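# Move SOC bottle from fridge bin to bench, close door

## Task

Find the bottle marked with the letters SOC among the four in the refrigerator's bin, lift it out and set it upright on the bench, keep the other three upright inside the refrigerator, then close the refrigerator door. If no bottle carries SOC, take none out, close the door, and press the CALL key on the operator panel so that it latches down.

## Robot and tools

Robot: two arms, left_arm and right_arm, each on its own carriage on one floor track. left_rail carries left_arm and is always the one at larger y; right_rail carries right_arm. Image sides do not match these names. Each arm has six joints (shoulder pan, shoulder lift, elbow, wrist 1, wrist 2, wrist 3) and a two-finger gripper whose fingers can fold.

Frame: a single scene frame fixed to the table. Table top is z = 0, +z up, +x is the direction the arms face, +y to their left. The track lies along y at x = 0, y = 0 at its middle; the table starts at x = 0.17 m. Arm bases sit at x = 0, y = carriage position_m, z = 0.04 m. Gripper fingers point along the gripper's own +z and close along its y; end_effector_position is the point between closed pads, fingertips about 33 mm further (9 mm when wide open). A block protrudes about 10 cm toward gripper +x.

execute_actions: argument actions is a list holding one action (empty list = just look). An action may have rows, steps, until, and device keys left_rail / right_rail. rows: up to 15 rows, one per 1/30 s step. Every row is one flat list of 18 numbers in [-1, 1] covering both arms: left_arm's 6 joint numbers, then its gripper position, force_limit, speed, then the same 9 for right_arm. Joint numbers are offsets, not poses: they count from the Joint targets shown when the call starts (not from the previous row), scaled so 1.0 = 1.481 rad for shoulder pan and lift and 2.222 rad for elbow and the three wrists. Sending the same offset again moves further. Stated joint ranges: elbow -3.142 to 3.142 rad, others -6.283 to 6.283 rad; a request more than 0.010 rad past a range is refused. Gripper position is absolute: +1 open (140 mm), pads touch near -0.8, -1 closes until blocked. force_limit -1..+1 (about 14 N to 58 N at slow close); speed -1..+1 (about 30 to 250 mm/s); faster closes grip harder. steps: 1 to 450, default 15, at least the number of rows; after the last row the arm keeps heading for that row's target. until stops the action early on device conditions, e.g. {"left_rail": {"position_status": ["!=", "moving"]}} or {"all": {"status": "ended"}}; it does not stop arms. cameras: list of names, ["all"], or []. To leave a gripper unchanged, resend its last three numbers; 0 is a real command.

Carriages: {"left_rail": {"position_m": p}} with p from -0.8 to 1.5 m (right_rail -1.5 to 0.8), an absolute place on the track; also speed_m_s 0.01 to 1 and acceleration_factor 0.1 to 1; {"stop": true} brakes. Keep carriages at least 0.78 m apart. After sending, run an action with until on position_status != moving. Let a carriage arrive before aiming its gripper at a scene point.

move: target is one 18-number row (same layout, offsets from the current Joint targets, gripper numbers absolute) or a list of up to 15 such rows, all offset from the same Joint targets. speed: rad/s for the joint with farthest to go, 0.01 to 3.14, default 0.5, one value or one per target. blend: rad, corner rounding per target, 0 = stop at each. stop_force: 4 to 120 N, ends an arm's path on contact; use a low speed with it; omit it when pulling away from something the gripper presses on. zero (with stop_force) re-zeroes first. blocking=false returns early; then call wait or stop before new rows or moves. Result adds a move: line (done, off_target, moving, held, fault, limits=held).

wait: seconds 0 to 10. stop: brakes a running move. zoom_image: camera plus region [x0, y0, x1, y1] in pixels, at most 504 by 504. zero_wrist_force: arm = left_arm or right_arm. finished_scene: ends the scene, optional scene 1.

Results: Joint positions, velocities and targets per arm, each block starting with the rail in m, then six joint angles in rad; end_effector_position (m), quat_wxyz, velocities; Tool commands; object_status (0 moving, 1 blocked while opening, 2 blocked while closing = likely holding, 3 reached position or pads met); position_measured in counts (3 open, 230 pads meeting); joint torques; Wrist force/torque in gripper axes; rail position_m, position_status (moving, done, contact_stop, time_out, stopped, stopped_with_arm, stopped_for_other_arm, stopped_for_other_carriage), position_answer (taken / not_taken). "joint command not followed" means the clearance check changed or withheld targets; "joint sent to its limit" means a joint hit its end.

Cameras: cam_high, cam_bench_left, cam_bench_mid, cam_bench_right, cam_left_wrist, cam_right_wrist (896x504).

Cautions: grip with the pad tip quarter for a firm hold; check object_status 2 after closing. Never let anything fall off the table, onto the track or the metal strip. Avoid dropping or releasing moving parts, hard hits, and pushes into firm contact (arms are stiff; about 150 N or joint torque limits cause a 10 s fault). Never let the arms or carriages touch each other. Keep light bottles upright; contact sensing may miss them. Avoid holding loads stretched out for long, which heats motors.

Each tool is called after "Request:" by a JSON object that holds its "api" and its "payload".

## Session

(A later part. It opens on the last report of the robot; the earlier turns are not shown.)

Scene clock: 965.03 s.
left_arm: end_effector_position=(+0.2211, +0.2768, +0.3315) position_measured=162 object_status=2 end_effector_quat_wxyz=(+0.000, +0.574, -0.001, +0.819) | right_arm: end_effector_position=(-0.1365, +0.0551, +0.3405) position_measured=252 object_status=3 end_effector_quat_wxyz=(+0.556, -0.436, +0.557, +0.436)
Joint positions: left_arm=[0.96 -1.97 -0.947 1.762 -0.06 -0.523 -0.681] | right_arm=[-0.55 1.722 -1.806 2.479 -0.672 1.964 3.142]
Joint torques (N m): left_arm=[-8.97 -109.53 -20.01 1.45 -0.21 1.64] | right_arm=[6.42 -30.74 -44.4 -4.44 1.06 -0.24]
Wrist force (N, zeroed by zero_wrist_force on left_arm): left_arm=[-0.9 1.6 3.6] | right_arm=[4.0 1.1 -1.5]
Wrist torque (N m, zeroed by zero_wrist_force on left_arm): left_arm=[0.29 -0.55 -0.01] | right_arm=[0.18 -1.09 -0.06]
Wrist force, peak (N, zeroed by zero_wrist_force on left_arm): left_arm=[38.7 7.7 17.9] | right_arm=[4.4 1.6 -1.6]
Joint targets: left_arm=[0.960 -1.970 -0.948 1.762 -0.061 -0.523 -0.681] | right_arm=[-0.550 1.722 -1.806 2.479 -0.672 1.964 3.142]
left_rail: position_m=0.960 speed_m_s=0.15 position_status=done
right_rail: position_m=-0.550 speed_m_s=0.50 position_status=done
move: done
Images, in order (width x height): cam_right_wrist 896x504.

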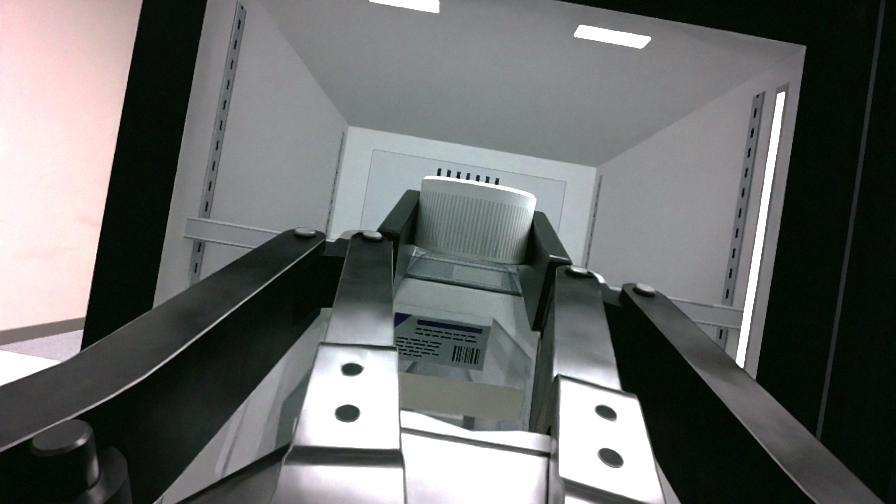

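Request:
{"api": "move", "payload": {"target": [-0.0463,-0.1791,0.0348,-0.2543,0.0249,0.3065,-1,1,-1,0,0,0,0,0,0,-0.98,0.3,-0.5], "speed": 0.15, "cameras": ["cam_right_wrist","cam_left_wrist"]}}

Request:
{"api": "execute_actions", "payload": {"actions": [{"left_rail":{"position_m":1.34,"speed_m_s":0.15},"steps":200,"until":{"left_rail":{"position_status":["!=","moving"]}}}], "cameras": ["cam_right_wrist","cam_bench_left","cam_left_wrist"]}}

Scene clock: 980.63 s.
left_arm: end_effector_position=(+0.1906, +0.2769, +0.3396) position_measured=162 object_status=2 end_effector_quat_wxyz=(+0.000, +0.707, +0.000, +0.707) | right_arm: end_effector_position=(-0.1365, +0.0551, +0.3405) position_measured=252 object_status=3 end_effector_quat_wxyz=(+0.556, -0.436, +0.557, +0.436)
Joint positions: left_arm=[0.96 -2.038 -1.213 1.84 -0.626 -0.468 0] | right_arm=[-0.55 1.722 -1.806 2.479 -0.672 1.964 3.142]
Joint torques (N m): left_arm=[-9.47 -96.24 -28.56 -1.69 2.35 1.62] | right_arm=[7.04 -29.77 -44.8 -4.6 0.8 -0.26]
Wrist force (N, zeroed by zero_wrist_force on left_arm): left_arm=[-0.7 1.6 4.5] | right_arm=[3.9 1.0 -1.2]
Wrist torque (N m, zeroed by zero_wrist_force on left_arm): left_arm=[0.19 -0.61 -0.04] | right_arm=[0.15 -1.07 -0.06]
Wrist force, peak (N, zeroed by zero_wrist_force on left_arm): left_arm=[-1.3 1.7 5.0] | right_arm=[4.4 1.0 -1.5]
Joint targets: left_arm=[0.960 -2.039 -1.213 1.840 -0.626 -0.468 0.000] | right_arm=[-0.550 1.722 -1.806 2.479 -0.672 1.964 3.142]
left_rail: position_m=0.960 speed_m_s=0.15 position_status=done
right_rail: position_m=-0.550 speed_m_s=0.50 position_status=done
move: done
Images, in order (width x height): cam_left_wrist 896x504, cam_right_wrist 896x504.

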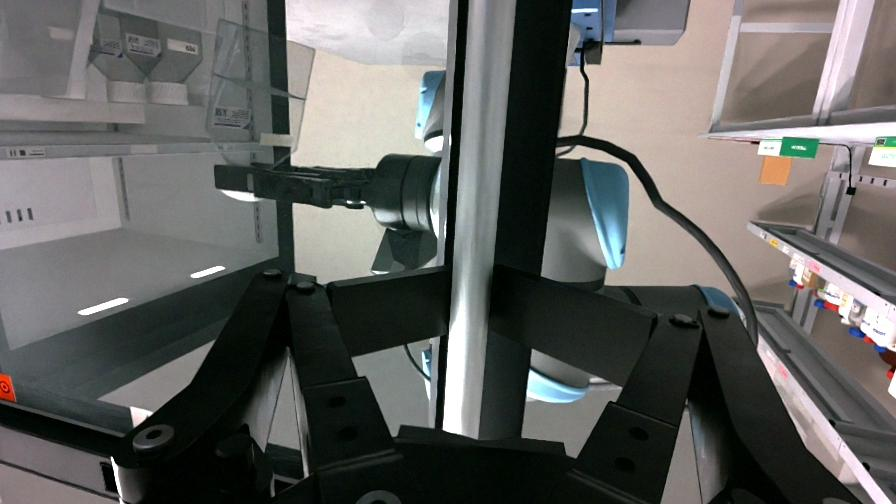

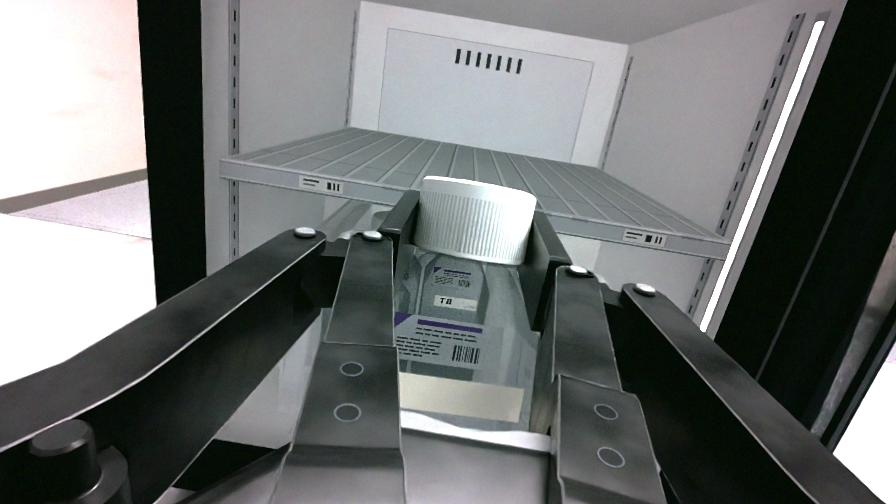

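Scene clock: 984.23 s.
left_arm: end_effector_position=(+0.1906, +0.6568, +0.3396) position_measured=162 object_status=2 end_effector_quat_wxyz=(+0.000, +0.707, +0.000, +0.707) | right_arm: end_effector_position=(-0.1365, +0.0551, +0.3405) position_measured=252 object_status=3 end_effector_quat_wxyz=(+0.556, -0.436, +0.557, +0.436)
Joint positions: left_arm=[1.34 -2.039 -1.213 1.84 -0.626 -0.468 0] | right_arm=[-0.55 1.722 -1.806 2.479 -0.672 1.964 3.142]
Joint torques (N m): left_arm=[-3.64 -86.51 -34.01 -0.99 1.1 2.47] | right_arm=[6.54 -31.45 -44.54 -4.49 0.87 -0.14]
Wrist force (N, zeroed by zero_wrist_force on left_arm): left_arm=[-0.8 1.5 5.0] | right_arm=[4.1 1.0 -1.5]
Wrist torque (N m, zeroed by zero_wrist_force on left_arm): left_arm=[0.18 -0.59 -0.04] | right_arm=[0.14 -1.12 -0.06]
Wrist force, peak (N, zeroed by zero_wrist_force on left_arm): left_arm=[-0.9 2.0 5.2] | right_arm=[4.3 0.8 -1.8]
Joint targets: left_arm=[1.340 -2.039 -1.213 1.840 -0.626 -0.468 0.000] | right_arm=[-0.550 1.722 -1.806 2.479 -0.672 1.964 3.142]
Tool commands: left_gripper/position=-1.0 left_gripper/force_limit=+1.0 left_gripper/speed=-1.0 right_gripper/position=-0.98 right_gripper/force_limit=+0.3 right_gripper/speed=-0.5
left_rail: position_m=1.340 speed_m_s=0.15 position_status=done
right_rail: position_m=-0.550 speed_m_s=0.50 position_status=done
Images, in order (width x height): cam_bench_left 896x504, cam_left_wrist 896x504, cam_right_wrist 896x504.

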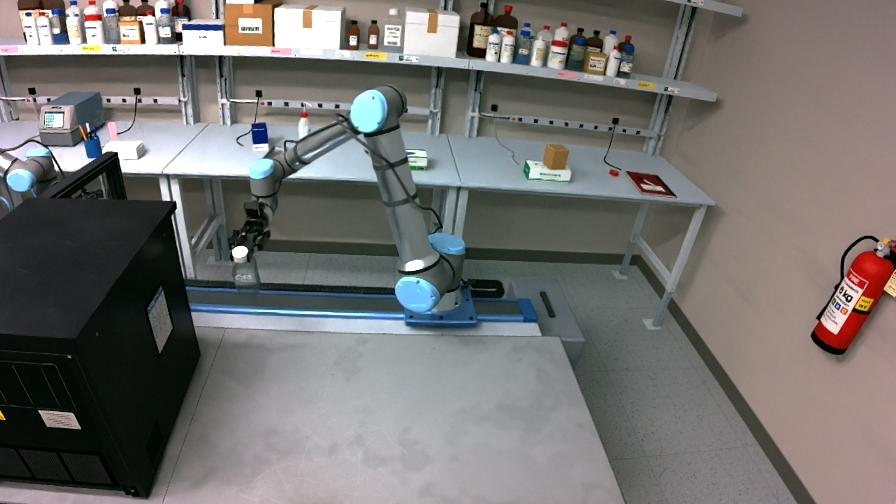

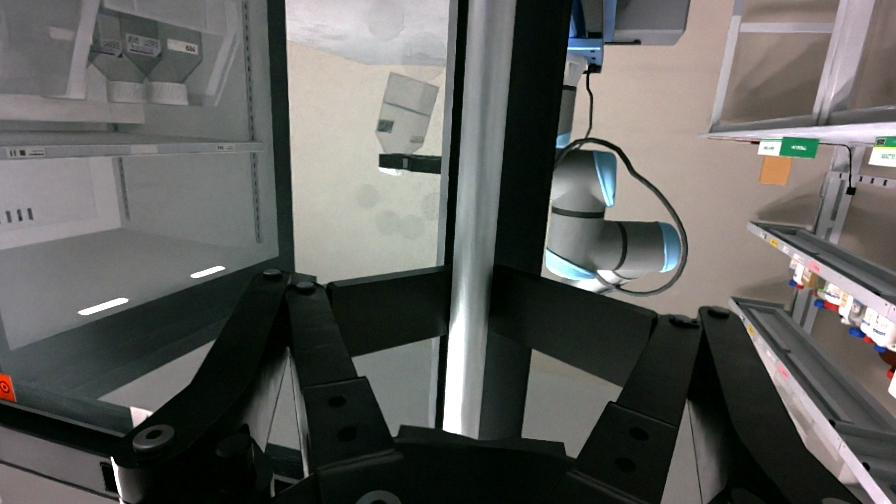

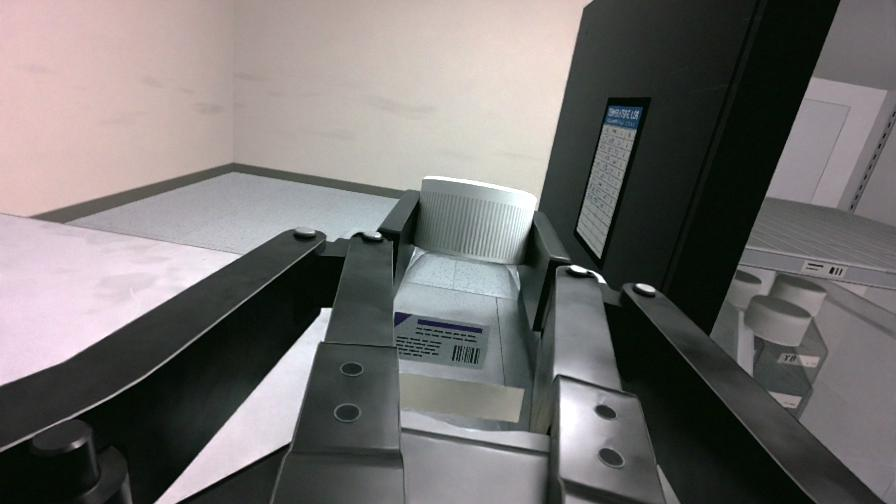

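Request:
{"api": "move", "payload": {"target": [0.1829,0.2016,0.0068,0.0484,0.1137,-0.1856,-1,1,-1,0,0,0,0,0,0,-0.98,0.3,-0.5], "speed": 0.2}}

Request:
{"api": "move", "payload": {"target": [0,0.0253,0.0003,-0.0172,0,0,-1,1,-1,0,0,0,0,0,0,-0.98,0.3,-0.5], "speed": 0.015, "stop_force": 12, "cameras": ["cam_right_wrist","cam_bench_left"]}}

Scene clock: 989.27 s.
left_arm: end_effector_position=(+0.3805, +0.6570, +0.1649) position_measured=162 object_status=2 end_effector_quat_wxyz=(+0.000, +0.675, +0.000, +0.737) | right_arm: end_effector_position=(-0.1365, +0.0551, +0.3405) position_measured=252 object_status=3 end_effector_quat_wxyz=(+0.556, -0.436, +0.557, +0.436)
Joint positions: left_arm=[1.34 -1.768 -0.915 1.855 -0.518 -0.215 -0.412] | right_arm=[-0.55 1.722 -1.806 2.479 -0.672 1.964 3.142]
Joint torques (N m): left_arm=[10.92 -71.95 -17.17 6.24 0.97 -3.02] | right_arm=[6.93 -28.44 -45.3 -4.65 0.6 -0.19]
Wrist force (N, zeroed by zero_wrist_force on left_arm): left_arm=[-1.6 1.7 4.5] | right_arm=[4.0 1.0 -1.3]
Wrist torque (N m, zeroed by zero_wrist_force on left_arm): left_arm=[0.23 -0.41 0.20] | right_arm=[0.14 -1.10 -0.06]
Wrist force, peak (N, zeroed by zero_wrist_force on left_arm): left_arm=[-2.4 1.2 5.7] | right_arm=[4.4 1.2 -1.4]
Joint targets: left_arm=[1.340 -1.768 -0.914 1.855 -0.518 -0.215 -0.412] | right_arm=[-0.550 1.722 -1.806 2.479 -0.672 1.964 3.142]
left_rail: position_m=1.340 speed_m_s=0.15 position_status=done
right_rail: position_m=-0.550 speed_m_s=0.50 position_status=done
move: done

Scene clock: 991.00 s.
left_arm: end_effector_position=(+0.3807, +0.6569, +0.1596) position_measured=162 object_status=2 end_effector_quat_wxyz=(+0.000, +0.675, +0.000, +0.737) | right_arm: end_effector_position=(-0.1365, +0.0551, +0.3405) position_measured=252 object_status=3 end_effector_quat_wxyz=(+0.556, -0.436, +0.557, +0.436)
Joint positions: left_arm=[1.34 -1.768 -0.907 1.855 -0.526 -0.215 -0.412] | right_arm=[-0.55 1.722 -1.806 2.479 -0.672 1.964 3.142]
Joint torques (N m): left_arm=[14.22 -102.19 -17.64 4.91 0.47 -1.72] | right_arm=[7.54 -29.37 -44.51 -4.69 0.63 0.2]
Wrist force (N, zeroed by zero_wrist_force on left_arm): left_arm=[11.4 0.2 4.7] | right_arm=[3.7 1.1 -1.7]
Wrist torque (N m, zeroed by zero_wrist_force on left_arm): left_arm=[0.21 -0.32 0.12] | right_arm=[0.19 -1.03 -0.06]
Wrist force, peak (N, zeroed by zero_wrist_force on left_arm): left_arm=[23.9 -0.5 4.7] | right_arm=[4.4 0.8 -1.6]
Joint targets: left_arm=[1.340 -1.768 -0.907 1.855 -0.526 -0.215 -0.412] | right_arm=[-0.550 1.722 -1.806 2.479 -0.672 1.964 3.142]
left_rail: position_m=1.340 speed_m_s=0.15 position_status=done
right_rail: position_m=-0.550 speed_m_s=0.50 position_status=done
move: contact (left_arm); left_arm: the shoulder lift is farthest, 0.031 rad from its target
Images, in order (width x height): cam_bench_left 896x504, cam_right_wrist 896x504.

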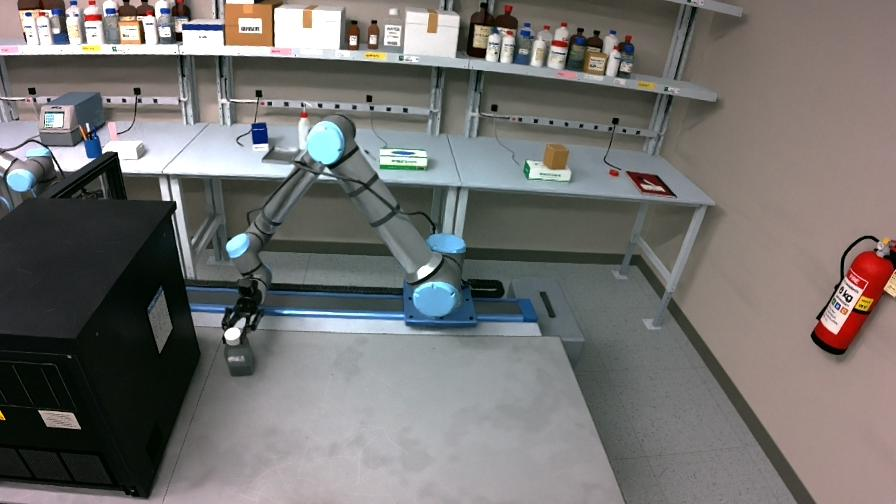

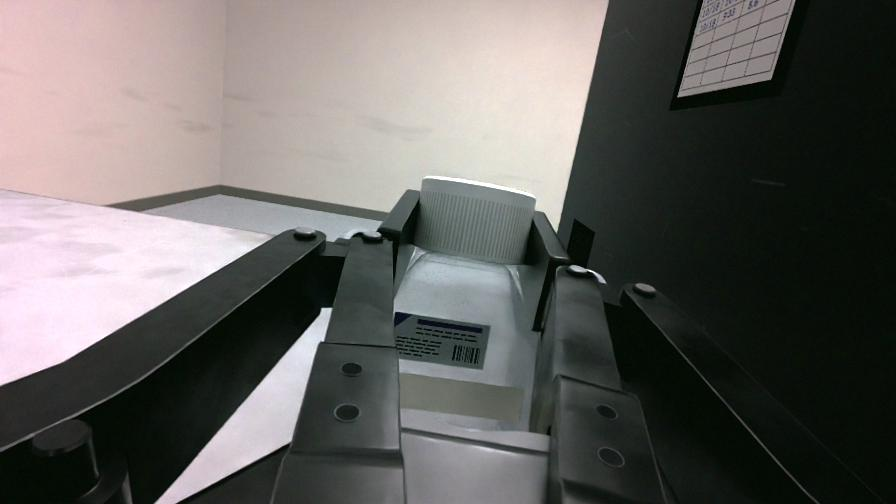

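Request:
{"api": "move", "payload": {"target": [0,0.0200,0.0003,-0.0139,0,0,-1,1,-1,0,0,0,0,0,0,-0.98,0.3,-0.5], "speed": 0.01, "stop_force": 40, "zero": false, "cameras": ["cam_right_wrist","cam_bench_left"]}}

Request:
{"api": "zoom_image", "payload": {"camera": "cam_bench_left", "region": [150, 250, 350, 400]}}

Scene clock: 994.40 s.
left_arm: end_effector_position=(+0.3807, +0.6569, +0.1589) position_measured=162 object_status=2 end_effector_quat_wxyz=(+0.000, +0.675, +0.000, +0.737) | right_arm: end_effector_position=(-0.1365, +0.0551, +0.3405) position_measured=252 object_status=3 end_effector_quat_wxyz=(+0.556, -0.436, +0.557, +0.436)
Joint positions: left_arm=[1.34 -1.768 -0.906 1.855 -0.527 -0.215 -0.412] | right_arm=[-0.55 1.722 -1.806 2.479 -0.672 1.964 3.142]
Joint torques (N m): left_arm=[10.55 -82.58 -20.35 1.93 8.16 0.05] | right_arm=[7.17 -28.77 -44.75 -4.93 0.54 0.17]
Wrist force (N, zeroed by zero_wrist_force on left_arm): left_arm=[37.4 -3.1 4.1] | right_arm=[3.9 0.9 -1.5]
Wrist torque (N m, zeroed by zero_wrist_force on left_arm): left_arm=[0.32 0.06 0.09] | right_arm=[0.12 -1.07 -0.06]
Wrist force, peak (N, zeroed by zero_wrist_force on left_arm): left_arm=[46.7 -3.7 4.7] | right_arm=[4.4 1.2 -1.5]
Joint targets: left_arm=[1.340 -1.768 -0.906 1.855 -0.527 -0.215 -0.412] | right_arm=[-0.550 1.722 -1.806 2.479 -0.672 1.964 3.142]
left_rail: position_m=1.340 speed_m_s=0.15 position_status=done
right_rail: position_m=-0.550 speed_m_s=0.50 position_status=done
move: contact (left_arm); left_arm: the wrist 1 is farthest, 0.030 rad from its target
Images, in order (width x height): cam_bench_left 896x504, cam_right_wrist 896x504.

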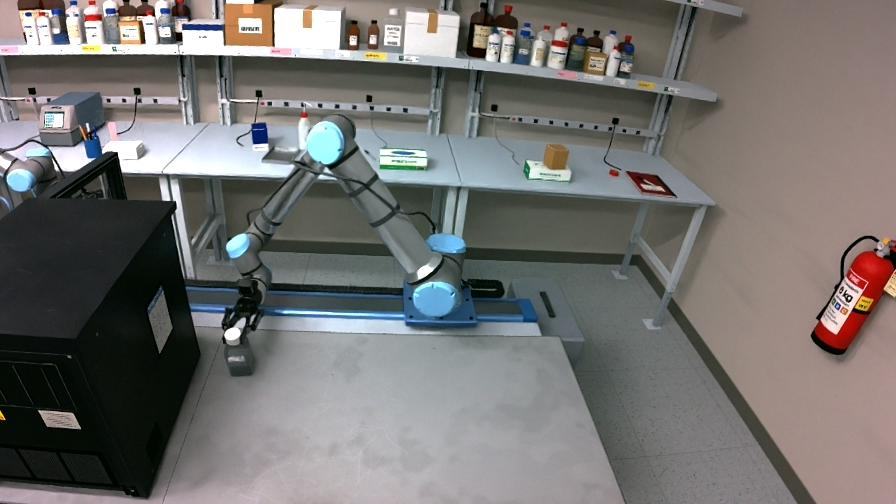

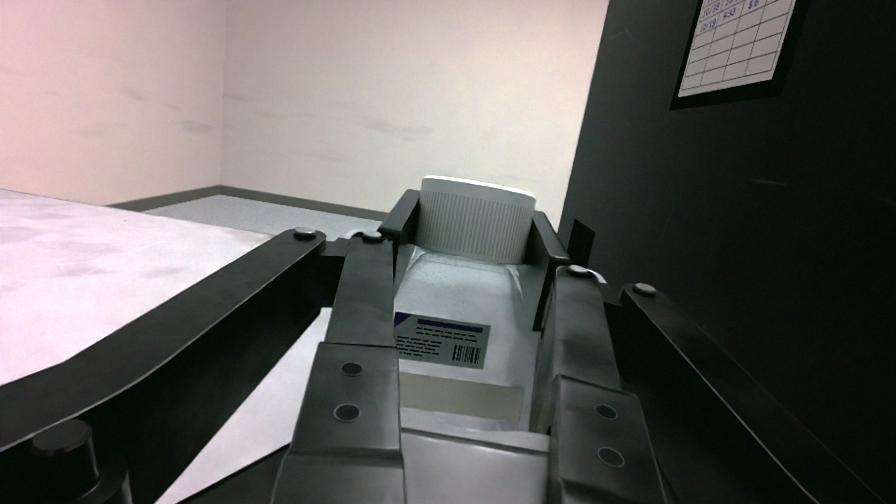

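Scaled by 2.520 from the camera's 896x504 image, which has a finer 1280x720 frame.

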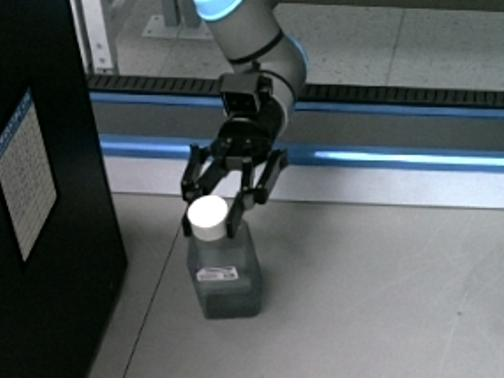

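Request:
{"api": "execute_actions", "payload": {"actions": [{"rows":[[0,-0.0008,0,0,0,0,-1,1,-1,0,0,0,0,0,0,-0.98,0.3,-0.5]],"steps":15}]}}

Request:
{"api": "execute_actions", "payload": {"actions": [{"rows":[[0,0,0,0,0,0,0,1,-1,0,0,0,0,0,0,-0.98,0.3,-0.5]],"steps":60}], "cameras": ["cam_right_wrist","cam_bench_left"]}}

Request:
{"api": "zoom_image", "payload": {"camera": "cam_bench_left", "region": [150, 250, 350, 400]}}

Scene clock: 997.50 s.
left_arm: end_effector_position=(+0.3806, +0.6568, +0.1596) position_measured=162 object_status=2 end_effector_quat_wxyz=(+0.000, +0.676, +0.000, +0.737) | right_arm: end_effector_position=(-0.1365, +0.0551, +0.3405) position_measured=252 object_status=3 end_effector_quat_wxyz=(+0.556, -0.436, +0.557, +0.436)
Joint positions: left_arm=[1.34 -1.768 -0.907 1.855 -0.527 -0.215 -0.412] | right_arm=[-0.55 1.722 -1.806 2.479 -0.672 1.964 3.142]
Joint torques (N m): left_arm=[9.64 -103.22 -18.78 1.87 2.07 -0.03] | right_arm=[7.3 -29.84 -45.41 -4.52 0.7 0.12]
Wrist force (N, zeroed by zero_wrist_force on left_arm): left_arm=[10.1 -1.8 4.7] | right_arm=[3.9 0.9 -1.4]
Wrist torque (N m, zeroed by zero_wrist_force on left_arm): left_arm=[0.23 -0.44 0.46] | right_arm=[0.14 -1.06 -0.06]
Wrist force, peak (N, zeroed by zero_wrist_force on left_arm): left_arm=[37.9 -3.5 4.4] | right_arm=[4.2 1.1 -1.7]
Joint targets: left_arm=[1.340 -1.768 -0.907 1.855 -0.527 -0.215 -0.412] | right_arm=[-0.550 1.722 -1.806 2.479 -0.672 1.964 3.142]
left_rail: position_m=1.340 speed_m_s=0.15 position_status=done
right_rail: position_m=-0.550 speed_m_s=0.50 position_status=done

Scene clock: 999.70 s.
left_arm: end_effector_position=(+0.3806, +0.6568, +0.1596) position_measured=129 object_status=3 end_effector_quat_wxyz=(+0.000, +0.676, +0.000, +0.737) | right_arm: end_effector_position=(-0.1365, +0.0551, +0.3405) position_measured=252 object_status=3 end_effector_quat_wxyz=(+0.556, -0.436, +0.557, +0.436)
Joint positions: left_arm=[1.34 -1.768 -0.907 1.855 -0.527 -0.215 -0.412] | right_arm=[-0.55 1.722 -1.806 2.479 -0.672 1.964 3.142]
Joint torques (N m): left_arm=[9.16 -108.49 -19.91 1.96 -4.4 0.57] | right_arm=[7.91 -28.61 -44.64 -4.61 0.52 -0.1]
Wrist force (N, zeroed by zero_wrist_force on left_arm): left_arm=[3.4 -2.5 3.7] | right_arm=[3.8 1.1 -1.5]
Wrist torque (N m, zeroed by zero_wrist_force on left_arm): left_arm=[-0.70 -0.70 0.19] | right_arm=[0.16 -1.04 -0.06]
Wrist force, peak (N, zeroed by zero_wrist_force on left_arm): left_arm=[9.7 -1.6 4.7] | right_arm=[4.3 1.1 -1.6]
Joint targets: left_arm=[1.340 -1.768 -0.907 1.855 -0.527 -0.215 -0.412] | right_arm=[-0.550 1.722 -1.806 2.479 -0.672 1.964 3.142]
left_rail: position_m=1.340 speed_m_s=0.15 position_status=done
right_rail: position_m=-0.550 speed_m_s=0.50 position_status=done
Images, in order (width x height): cam_bench_left 896x504, cam_right_wrist 896x504.

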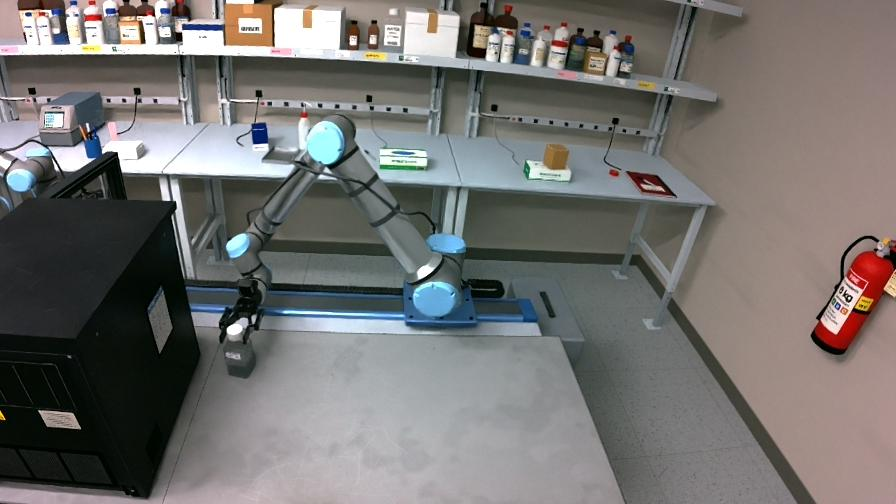

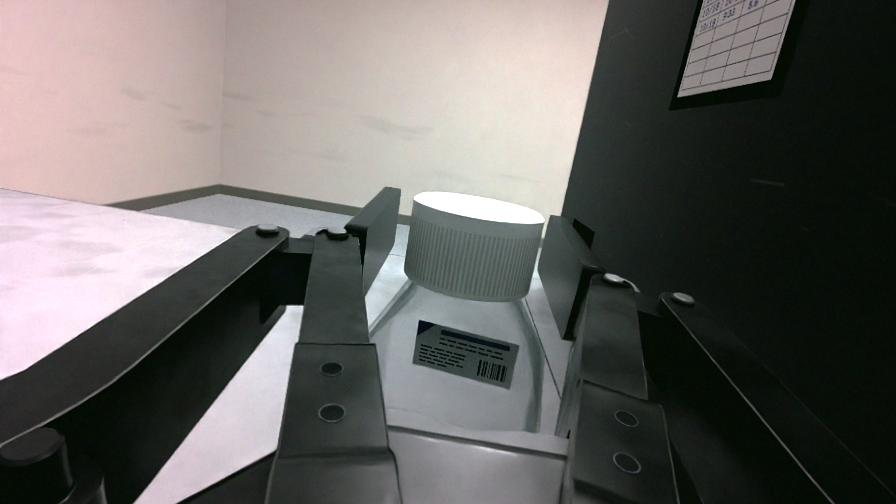

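Scaled by 2.520 from the camera's 896x504 image, which has a finer 1280x720 frame.

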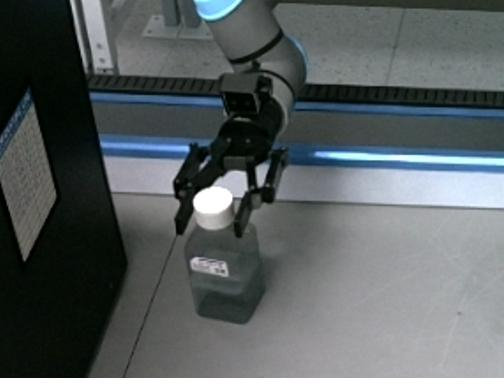

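Request:
{"api": "move", "payload": {"target": [[-0.1826,-0.2068,-0.0070,-0.0446,-0.1137,0.1854,0,1,-1,0,0,0,0,0,0,-0.98,0.3,-0.5],[-0.0942,-0.3474,0.2072,-0.7683,-0.1057,0.7775,0,1,-1,0,0,0,0,0,0,-0.98,0.3,-0.5]], "speed": [0.12,0.5], "blend": 0.05, "cameras": ["cam_right_wrist"]}}

Scene clock: 1019.17 s.
left_arm: end_effector_position=(+0.2783, +0.6792, +0.2097) position_measured=129 object_status=3 end_effector_quat_wxyz=(+0.061, +0.838, -0.095, +0.534) | right_arm: end_effector_position=(-0.1365, +0.0551, +0.3405) position_measured=252 object_status=3 end_effector_quat_wxyz=(+0.556, -0.436, +0.557, +0.436)
Joint positions: left_arm=[1.34 -1.907 -1.422 2.315 -2.233 -0.45 1.315] | right_arm=[-0.55 1.722 -1.806 2.479 -0.672 1.964 3.142]
Joint torques (N m): left_arm=[14.25 -71.78 -24.32 -7.7 5.97 2.11] | right_arm=[7.29 -28.76 -44.26 -4.78 0.2 0.38]
Wrist force (N, zeroed by zero_wrist_force on left_arm): left_arm=[4.7 -2.4 3.3] | right_arm=[3.9 1.1 -1.5]
Wrist torque (N m, zeroed by zero_wrist_force on left_arm): left_arm=[-0.84 -1.07 -0.02] | right_arm=[0.16 -1.07 -0.06]
Wrist force, peak (N, zeroed by zero_wrist_force on left_arm): left_arm=[5.1 -2.8 3.5] | right_arm=[4.4 1.3 -1.4]
Joint targets: left_arm=[1.340 -1.907 -1.422 2.315 -2.234 -0.450 1.315] | right_arm=[-0.550 1.722 -1.806 2.479 -0.672 1.964 3.142]
left_rail: position_m=1.340 speed_m_s=0.15 position_status=done
right_rail: position_m=-0.550 speed_m_s=0.50 position_status=done
move: done
Images, in order (width x height): cam_right_wrist 896x504.

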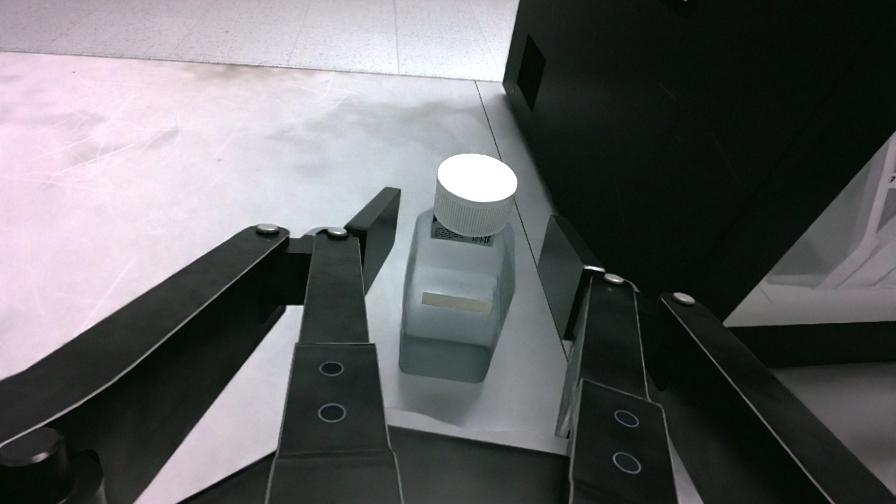

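Request:
{"api": "move", "payload": {"target": [0.0974,0.1090,0.0011,-0.2107,0.0054,0.1515,0,1,-1,0,0,0,0,0,0,-0.98,0.3,-0.5], "speed": 0.2, "stop_force": 6, "cameras": ["cam_right_wrist"]}}

Scene clock: 1024.93 s.
left_arm: end_effector_position=(+0.3596, +0.6609, +0.1711) position_measured=129 object_status=3 end_effector_quat_wxyz=(+0.061, +0.838, -0.095, +0.534) | right_arm: end_effector_position=(-0.1365, +0.0551, +0.3405) position_measured=252 object_status=3 end_effector_quat_wxyz=(+0.556, -0.436, +0.557, +0.436)
Joint positions: left_arm=[1.34 -1.763 -1.261 2.318 -2.702 -0.438 1.652] | right_arm=[-0.55 1.722 -1.806 2.479 -0.672 1.964 3.142]
Joint torques (N m): left_arm=[12.76 -41.28 -18.41 -8.37 6.25 2.66] | right_arm=[7.92 -27.58 -44.87 -4.97 0.38 0.26]
Wrist force (N, zeroed by zero_wrist_force on left_arm): left_arm=[4.6 -2.3 3.2] | right_arm=[4.1 0.9 -1.4]
Wrist torque (N m, zeroed by zero_wrist_force on left_arm): left_arm=[-0.81 -1.06 -0.02] | right_arm=[0.12 -1.11 -0.06]
Wrist force, peak (N, zeroed by zero_wrist_force on left_arm): left_arm=[5.0 -2.7 3.5] | right_arm=[4.4 1.3 -1.6]
Joint targets: left_arm=[1.340 -1.763 -1.261 2.318 -2.702 -0.438 1.652] | right_arm=[-0.550 1.722 -1.806 2.479 -0.672 1.964 3.142]
left_rail: position_m=1.340 speed_m_s=0.15 position_status=done
right_rail: position_m=-0.550 speed_m_s=0.50 position_status=done
move: done
Images, in order (width x height): cam_right_wrist 896x504.

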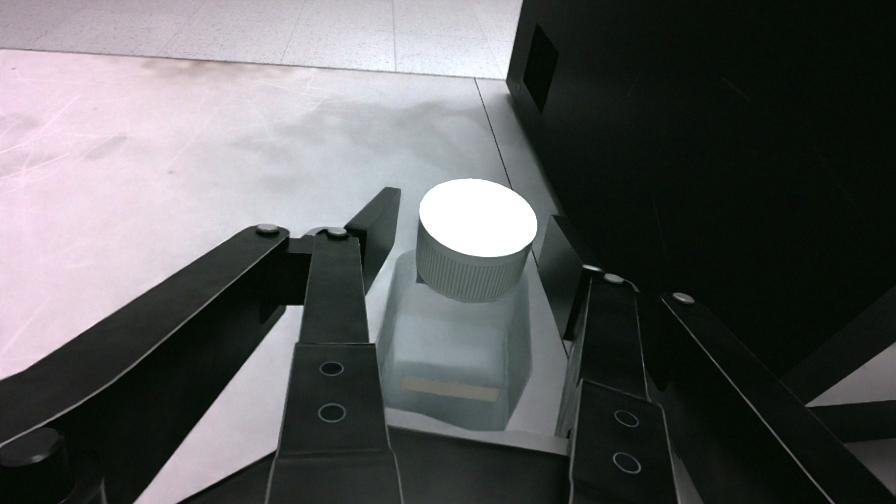

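Request:
{"api": "execute_actions", "payload": {"actions": [{"rows":[[0,0,0,0,0,0,-1,1,0.6,0,0,0,0,0,0,-0.98,0.3,-0.5]],"steps":75}], "cameras": ["cam_right_wrist"]}}

Scene clock: 1029.57 s.
left_arm: end_effector_position=(+0.3596, +0.6609, +0.1711) position_measured=164 object_status=2 end_effector_quat_wxyz=(+0.061, +0.838, -0.095, +0.534) | right_arm: end_effector_position=(-0.1365, +0.0551, +0.3405) position_measured=252 object_status=3 end_effector_quat_wxyz=(+0.556, -0.436, +0.557, +0.436)
Joint positions: left_arm=[1.34 -1.763 -1.261 2.318 -2.702 -0.438 1.652] | right_arm=[-0.55 1.722 -1.806 2.479 -0.672 1.964 3.142]
Joint torques (N m): left_arm=[-0.55 -61.29 -32.19 -2.17 2.04 -1.27] | right_arm=[8.64 -28.46 -43.93 -4.95 0.45 0.47]
Wrist force (N, zeroed by zero_wrist_force on left_arm): left_arm=[3.5 -3.4 3.8] | right_arm=[3.9 1.1 -1.5]
Wrist torque (N m, zeroed by zero_wrist_force on left_arm): left_arm=[-0.79 -1.09 0.17] | right_arm=[0.16 -1.06 -0.06]
Wrist force, peak (N, zeroed by zero_wrist_force on left_arm): left_arm=[4.9 -2.5 3.3] | right_arm=[4.2 1.4 -1.8]
Joint targets: left_arm=[1.340 -1.763 -1.261 2.318 -2.702 -0.438 1.652] | right_arm=[-0.550 1.722 -1.806 2.479 -0.672 1.964 3.142]
left_rail: position_m=1.340 speed_m_s=0.15 position_status=done
right_rail: position_m=-0.550 speed_m_s=0.50 position_status=done
Images, in order (width x height): cam_right_wrist 896x504.

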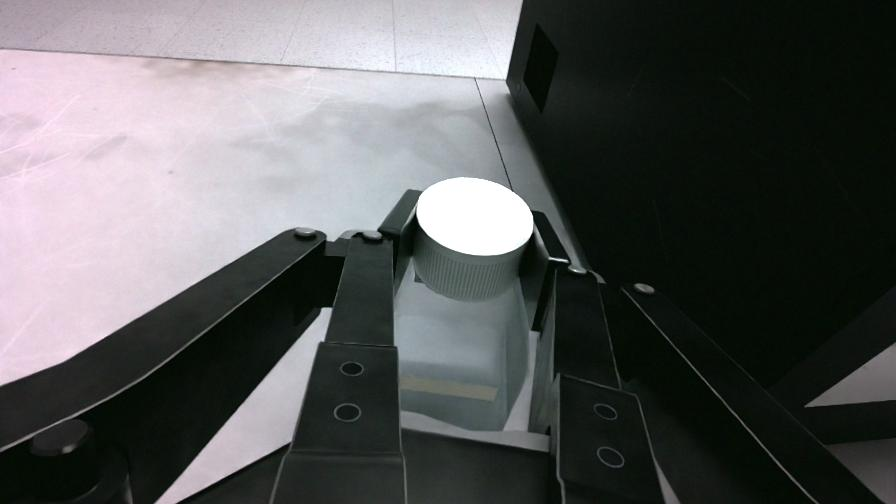

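Request:
{"api": "move", "payload": {"target": [[0,-0.0675,0,0.0450,0,0,-1,1,0.6,0,0,0,0,0,0,-0.98,0.3,-0.5],[-0.1480,-0.1387,-0.1809,0.6259,-0.0687,-0.3973,-1,1,0.6,0,0,0,0,0,0,-0.98,0.3,-0.5]], "speed": [0.05,0.3], "cameras": ["cam_right_wrist","cam_left_wrist"]}}

Scene clock: 1039.63 s.
left_arm: end_effector_position=(+0.2006, +0.6567, +0.3594) position_measured=164 object_status=2 end_effector_quat_wxyz=(+0.000, +0.843, +0.000, +0.537) | right_arm: end_effector_position=(-0.1365, +0.0551, +0.3405) position_measured=252 object_status=3 end_effector_quat_wxyz=(+0.556, -0.436, +0.557, +0.436)
Joint positions: left_arm=[1.34 -1.982 -1.466 1.916 -1.312 -0.591 0.769] | right_arm=[-0.55 1.722 -1.806 2.479 -0.672 1.964 3.142]
Joint torques (N m): left_arm=[-8.73 -80.4 -49.79 0.55 -0.07 -2.63] | right_arm=[9.2 -28.27 -44.52 -4.93 0.26 0.56]
Wrist force (N, zeroed by zero_wrist_force on left_arm): left_arm=[1.2 -2.5 5.1] | right_arm=[4.0 0.9 -1.6]
Wrist torque (N m, zeroed by zero_wrist_force on left_arm): left_arm=[-0.85 -1.11 0.21] | right_arm=[0.12 -1.08 -0.06]
Wrist force, peak (N, zeroed by zero_wrist_force on left_arm): left_arm=[1.3 -3.4 5.4] | right_arm=[4.3 1.2 -1.7]
Joint targets: left_arm=[1.340 -1.982 -1.466 1.916 -1.311 -0.591 0.769] | right_arm=[-0.550 1.722 -1.806 2.479 -0.672 1.964 3.142]
left_rail: position_m=1.340 speed_m_s=0.15 position_status=done
right_rail: position_m=-0.550 speed_m_s=0.50 position_status=done
move: done
Images, in order (width x height): cam_left_wrist 896x504, cam_right_wrist 896x504.

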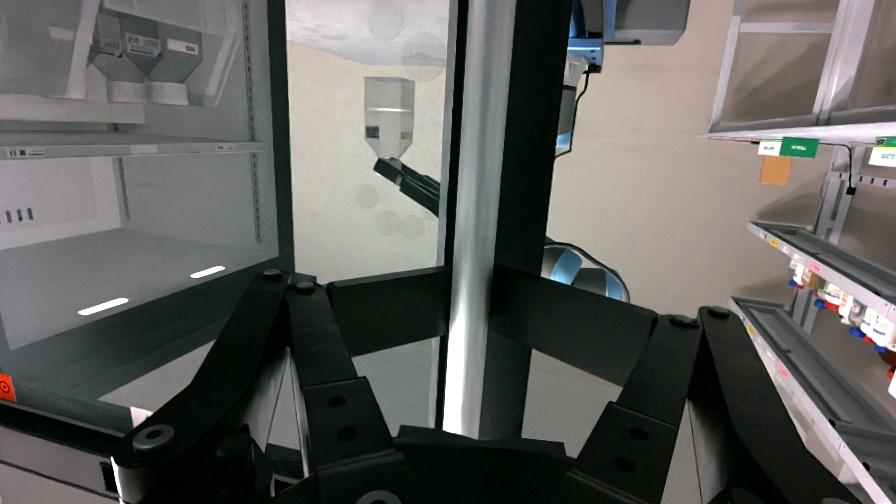

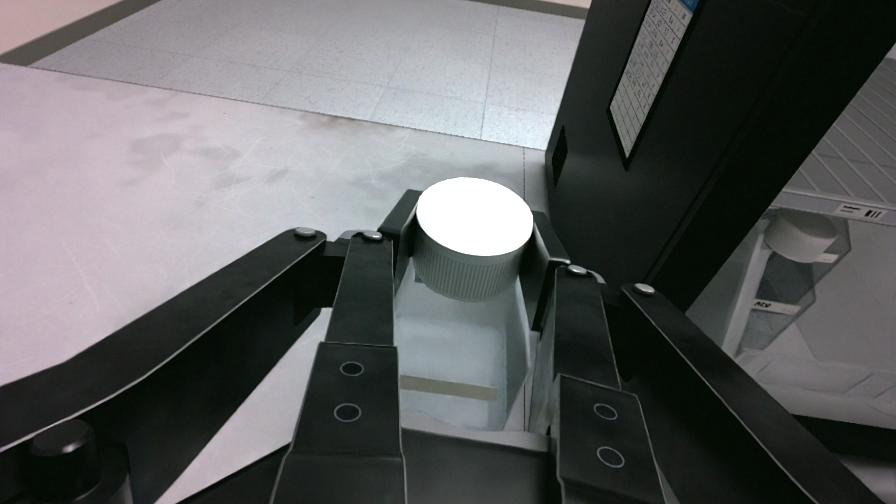

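Request:
{"api": "execute_actions", "payload": {"actions": [{"left_rail":{"position_m":0.96,"speed_m_s":0.15},"steps":200,"until":{"left_rail":{"position_status":["!=","moving"]}}}]}}

Request:
{"api": "move", "payload": {"target": [[-0.0244,0.1405,-0.0290,0.2776,0.0636,-0.3053,-1,1,0.6,0,0,0,0,0,0,-0.98,0.3,-0.5],[0.0354,0.4531,-0.0842,0.6463,-0.0281,-0.7759,-1,1,0.6,0,0,0,0,0,0,-0.98,0.3,-0.5]], "speed": 0.2, "blend": 0.1, "cameras": ["cam_right_wrist","cam_left_wrist"]}}

Request:
{"api": "zoom_image", "payload": {"camera": "cam_left_wrist", "region": [0, 0, 400, 300]}}

Scene clock: 1053.30 s.
left_arm: end_effector_position=(+0.2006, +0.2767, +0.3595) position_measured=164 object_status=2 end_effector_quat_wxyz=(+0.000, +0.843, +0.000, +0.537) | right_arm: end_effector_position=(-0.1365, +0.0551, +0.3405) position_measured=252 object_status=3 end_effector_quat_wxyz=(+0.556, -0.436, +0.557, +0.436)
Joint positions: left_arm=[0.96 -1.982 -1.466 1.916 -1.311 -0.591 0.769] | right_arm=[-0.55 1.722 -1.806 2.479 -0.672 1.964 3.142]
Joint torques (N m): left_arm=[-5.08 -44.96 -42.63 -3.13 2.85 -2.94] | right_arm=[7.57 -28.89 -44.08 -4.88 -0.19 0.87]
Wrist force (N, zeroed by zero_wrist_force on left_arm): left_arm=[1.4 -2.5 5.3] | right_arm=[4.0 0.9 -1.6]
Wrist torque (N m, zeroed by zero_wrist_force on left_arm): left_arm=[-0.87 -1.15 0.21] | right_arm=[0.13 -1.08 -0.06]
Wrist force, peak (N, zeroed by zero_wrist_force on left_arm): left_arm=[1.8 -3.4 5.0] | right_arm=[4.4 1.0 -1.8]
Joint targets: left_arm=[0.960 -1.982 -1.466 1.916 -1.311 -0.591 0.769] | right_arm=[-0.550 1.722 -1.806 2.479 -0.672 1.964 3.142]
Tool commands: left_gripper/position=-1.0 left_gripper/force_limit=+1.0 left_gripper/speed=+0.6 right_gripper/position=-0.98 right_gripper/force_limit=+0.3 right_gripper/speed=-0.5
left_rail: position_m=0.960 speed_m_s=0.15 position_status=done
right_rail: position_m=-0.550 speed_m_s=0.50 position_status=done

Scene clock: 1062.53 s.
left_arm: end_effector_position=(+0.2186, +0.2766, +0.3202) position_measured=164 object_status=2 end_effector_quat_wxyz=(+0.000, +0.485, +0.000, +0.875) | right_arm: end_effector_position=(-0.1365, +0.0551, +0.3405) position_measured=252 object_status=3 end_effector_quat_wxyz=(+0.556, -0.436, +0.557, +0.436)
Joint positions: left_arm=[0.96 -1.93 -0.795 1.729 0.125 -0.653 -0.955] | right_arm=[-0.55 1.722 -1.806 2.479 -0.672 1.964 3.142]
Joint torques (N m): left_arm=[11.17 -74.42 -26.97 9.73 -7.15 -3.03] | right_arm=[8.38 -26.46 -44.62 -5.17 -0.22 0.93]
Wrist force (N, zeroed by zero_wrist_force on left_arm): left_arm=[0.0 -2.4 2.5] | right_arm=[4.0 1.0 -1.3]
Wrist torque (N m, zeroed by zero_wrist_force on left_arm): left_arm=[-0.55 -0.86 0.25] | right_arm=[0.16 -1.11 -0.06]
Wrist force, peak (N, zeroed by zero_wrist_force on left_arm): left_arm=[1.2 -2.8 5.1] | right_arm=[4.3 1.0 -1.8]
Joint targets: left_arm=[0.960 -1.930 -0.795 1.729 0.125 -0.653 -0.955] | right_arm=[-0.550 1.722 -1.806 2.479 -0.672 1.964 3.142]
left_rail: position_m=0.960 speed_m_s=0.15 position_status=done
right_rail: position_m=-0.550 speed_m_s=0.50 position_status=done
move: done
Images, in order (width x height): cam_left_wrist 896x504, cam_right_wrist 896x504.

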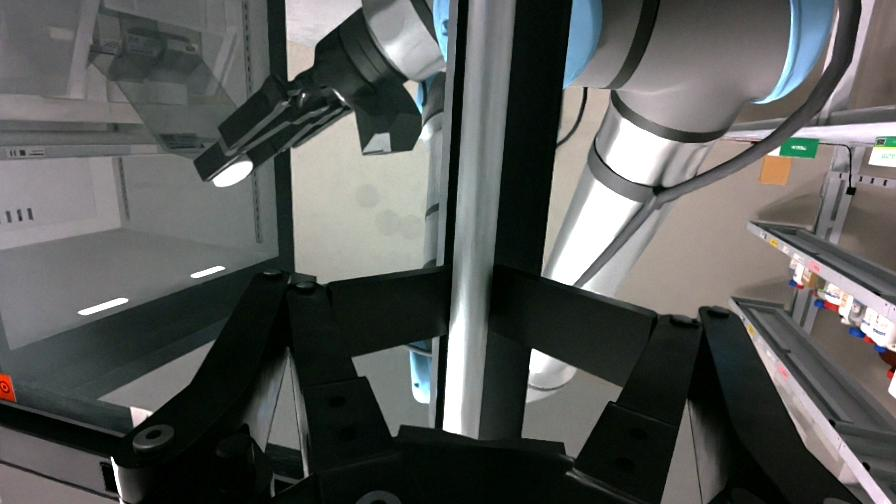

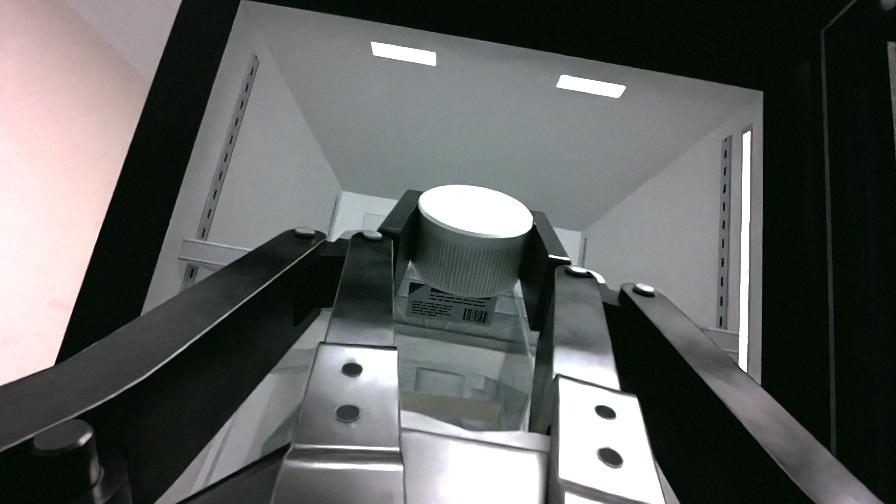

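Scaled by 1.260 from the camera's 896x504 image, which has a finer 1280x720 frame.

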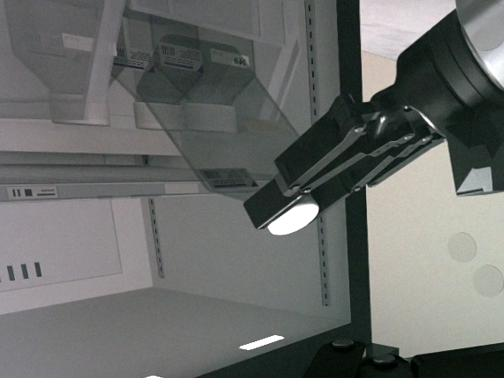

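Request:
{"api": "execute_actions", "payload": {"actions": [{"rows":[[0,0,0,0,0,0,-0.98,1,1,0,0,0,0,0,0,-0.98,0.3,-0.5]],"steps":40}]}}

Request:
{"api": "move", "payload": {"target": [[0.0390,0.0277,-0.0047,0.0422,-0.0160,-0.0581,-0.98,1,1,0,0,0,0,0,0,-0.98,0.3,-0.5],[0.0690,0.0535,-0.0088,0.0571,-0.0162,-0.0918,-0.98,1,1,0,0,0,0,0,0,-0.98,0.3,-0.5]], "speed": [0.1,0.03], "stop_force": 8, "cameras": ["cam_right_wrist","cam_left_wrist"]}}

Request:
{"api": "zoom_image", "payload": {"camera": "cam_left_wrist", "region": [0, 0, 400, 300]}}

Scene clock: 1072.27 s.
left_arm: end_effector_position=(+0.2186, +0.2766, +0.3201) position_measured=164 object_status=2 end_effector_quat_wxyz=(+0.000, +0.485, +0.000, +0.875) | right_arm: end_effector_position=(-0.1365, +0.0551, +0.3405) position_measured=252 object_status=3 end_effector_quat_wxyz=(+0.556, -0.436, +0.557, +0.436)
Joint positions: left_arm=[0.96 -1.93 -0.795 1.729 0.125 -0.653 -0.955] | right_arm=[-0.55 1.722 -1.806 2.479 -0.672 1.964 3.142]
Joint torques (N m): left_arm=[11.78 -77.24 -28.01 9.23 -6.68 -2.44] | right_arm=[7.99 -26.39 -43.63 -4.96 -0.2 0.88]
Wrist force (N, zeroed by zero_wrist_force on left_arm): left_arm=[0.3 -2.4 2.4] | right_arm=[4.0 1.1 -1.6]
Wrist torque (N m, zeroed by zero_wrist_force on left_arm): left_arm=[-0.54 -0.95 0.24] | right_arm=[0.17 -1.09 -0.06]
Wrist force, peak (N, zeroed by zero_wrist_force on left_arm): left_arm=[-0.2 -2.8 2.7] | right_arm=[4.3 1.1 -1.7]
Joint targets: left_arm=[0.960 -1.930 -0.795 1.729 0.125 -0.653 -0.955] | right_arm=[-0.550 1.722 -1.806 2.479 -0.672 1.964 3.142]
left_rail: position_m=0.960 speed_m_s=0.15 position_status=done
right_rail: position_m=-0.550 speed_m_s=0.50 position_status=done

Scene clock: 1077.10 s.
left_arm: end_effector_position=(+0.2726, +0.2770, +0.3105) position_measured=164 object_status=2 end_effector_quat_wxyz=(+0.000, +0.446, +0.000, +0.895) | right_arm: end_effector_position=(-0.1365, +0.0551, +0.3405) position_measured=252 object_status=3 end_effector_quat_wxyz=(+0.556, -0.436, +0.557, +0.436)
Joint positions: left_arm=[0.96 -1.827 -0.716 1.709 0.252 -0.689 -1.159] | right_arm=[-0.55 1.722 -1.806 2.479 -0.672 1.964 3.142]
Joint torques (N m): left_arm=[11.23 -80.74 -26.75 9.59 -6.55 -3.08] | right_arm=[8.44 -26.13 -43.63 -4.83 -0.29 1.13]
Wrist force (N, zeroed by zero_wrist_force on left_arm): left_arm=[0.2 -1.8 2.4] | right_arm=[3.9 1.1 -1.6]
Wrist torque (N m, zeroed by zero_wrist_force on left_arm): left_arm=[-0.38 -0.86 0.26] | right_arm=[0.17 -1.07 -0.06]
Wrist force, peak (N, zeroed by zero_wrist_force on left_arm): left_arm=[-0.3 -2.6 2.7] | right_arm=[4.2 1.2 -1.7]
Joint targets: left_arm=[0.960 -1.827 -0.716 1.709 0.252 -0.689 -1.159] | right_arm=[-0.550 1.722 -1.806 2.479 -0.672 1.964 3.142]
left_rail: position_m=0.960 speed_m_s=0.15 position_status=done
right_rail: position_m=-0.550 speed_m_s=0.50 position_status=done
move: done
Images, in order (width x height): cam_left_wrist 896x504, cam_right_wrist 896x504.

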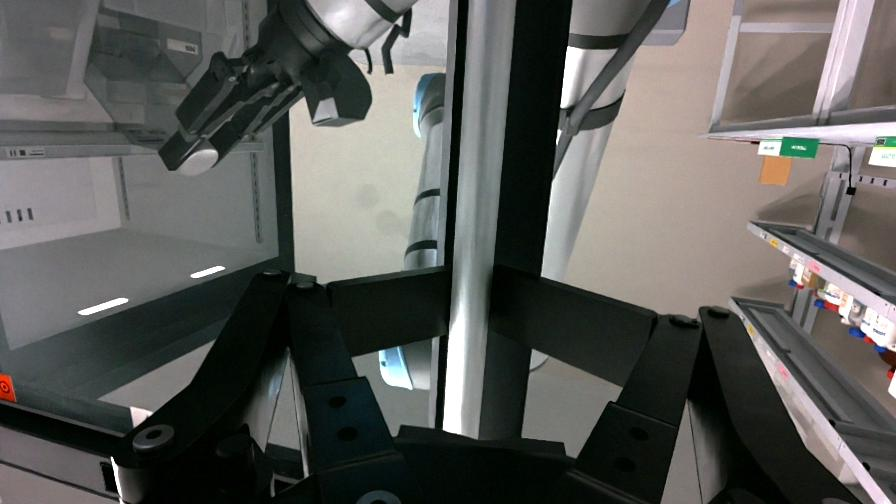

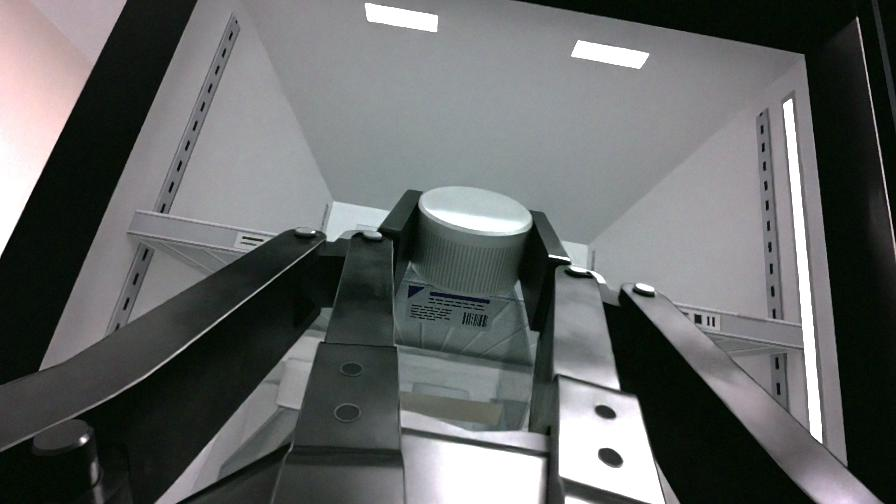

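Scaled by 1.260 from the camera's 896x504 image, which has a finer 1280x720 frame.

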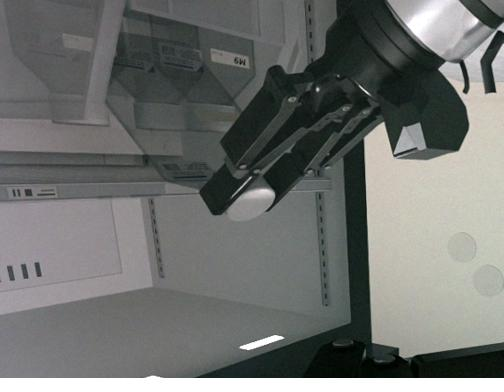

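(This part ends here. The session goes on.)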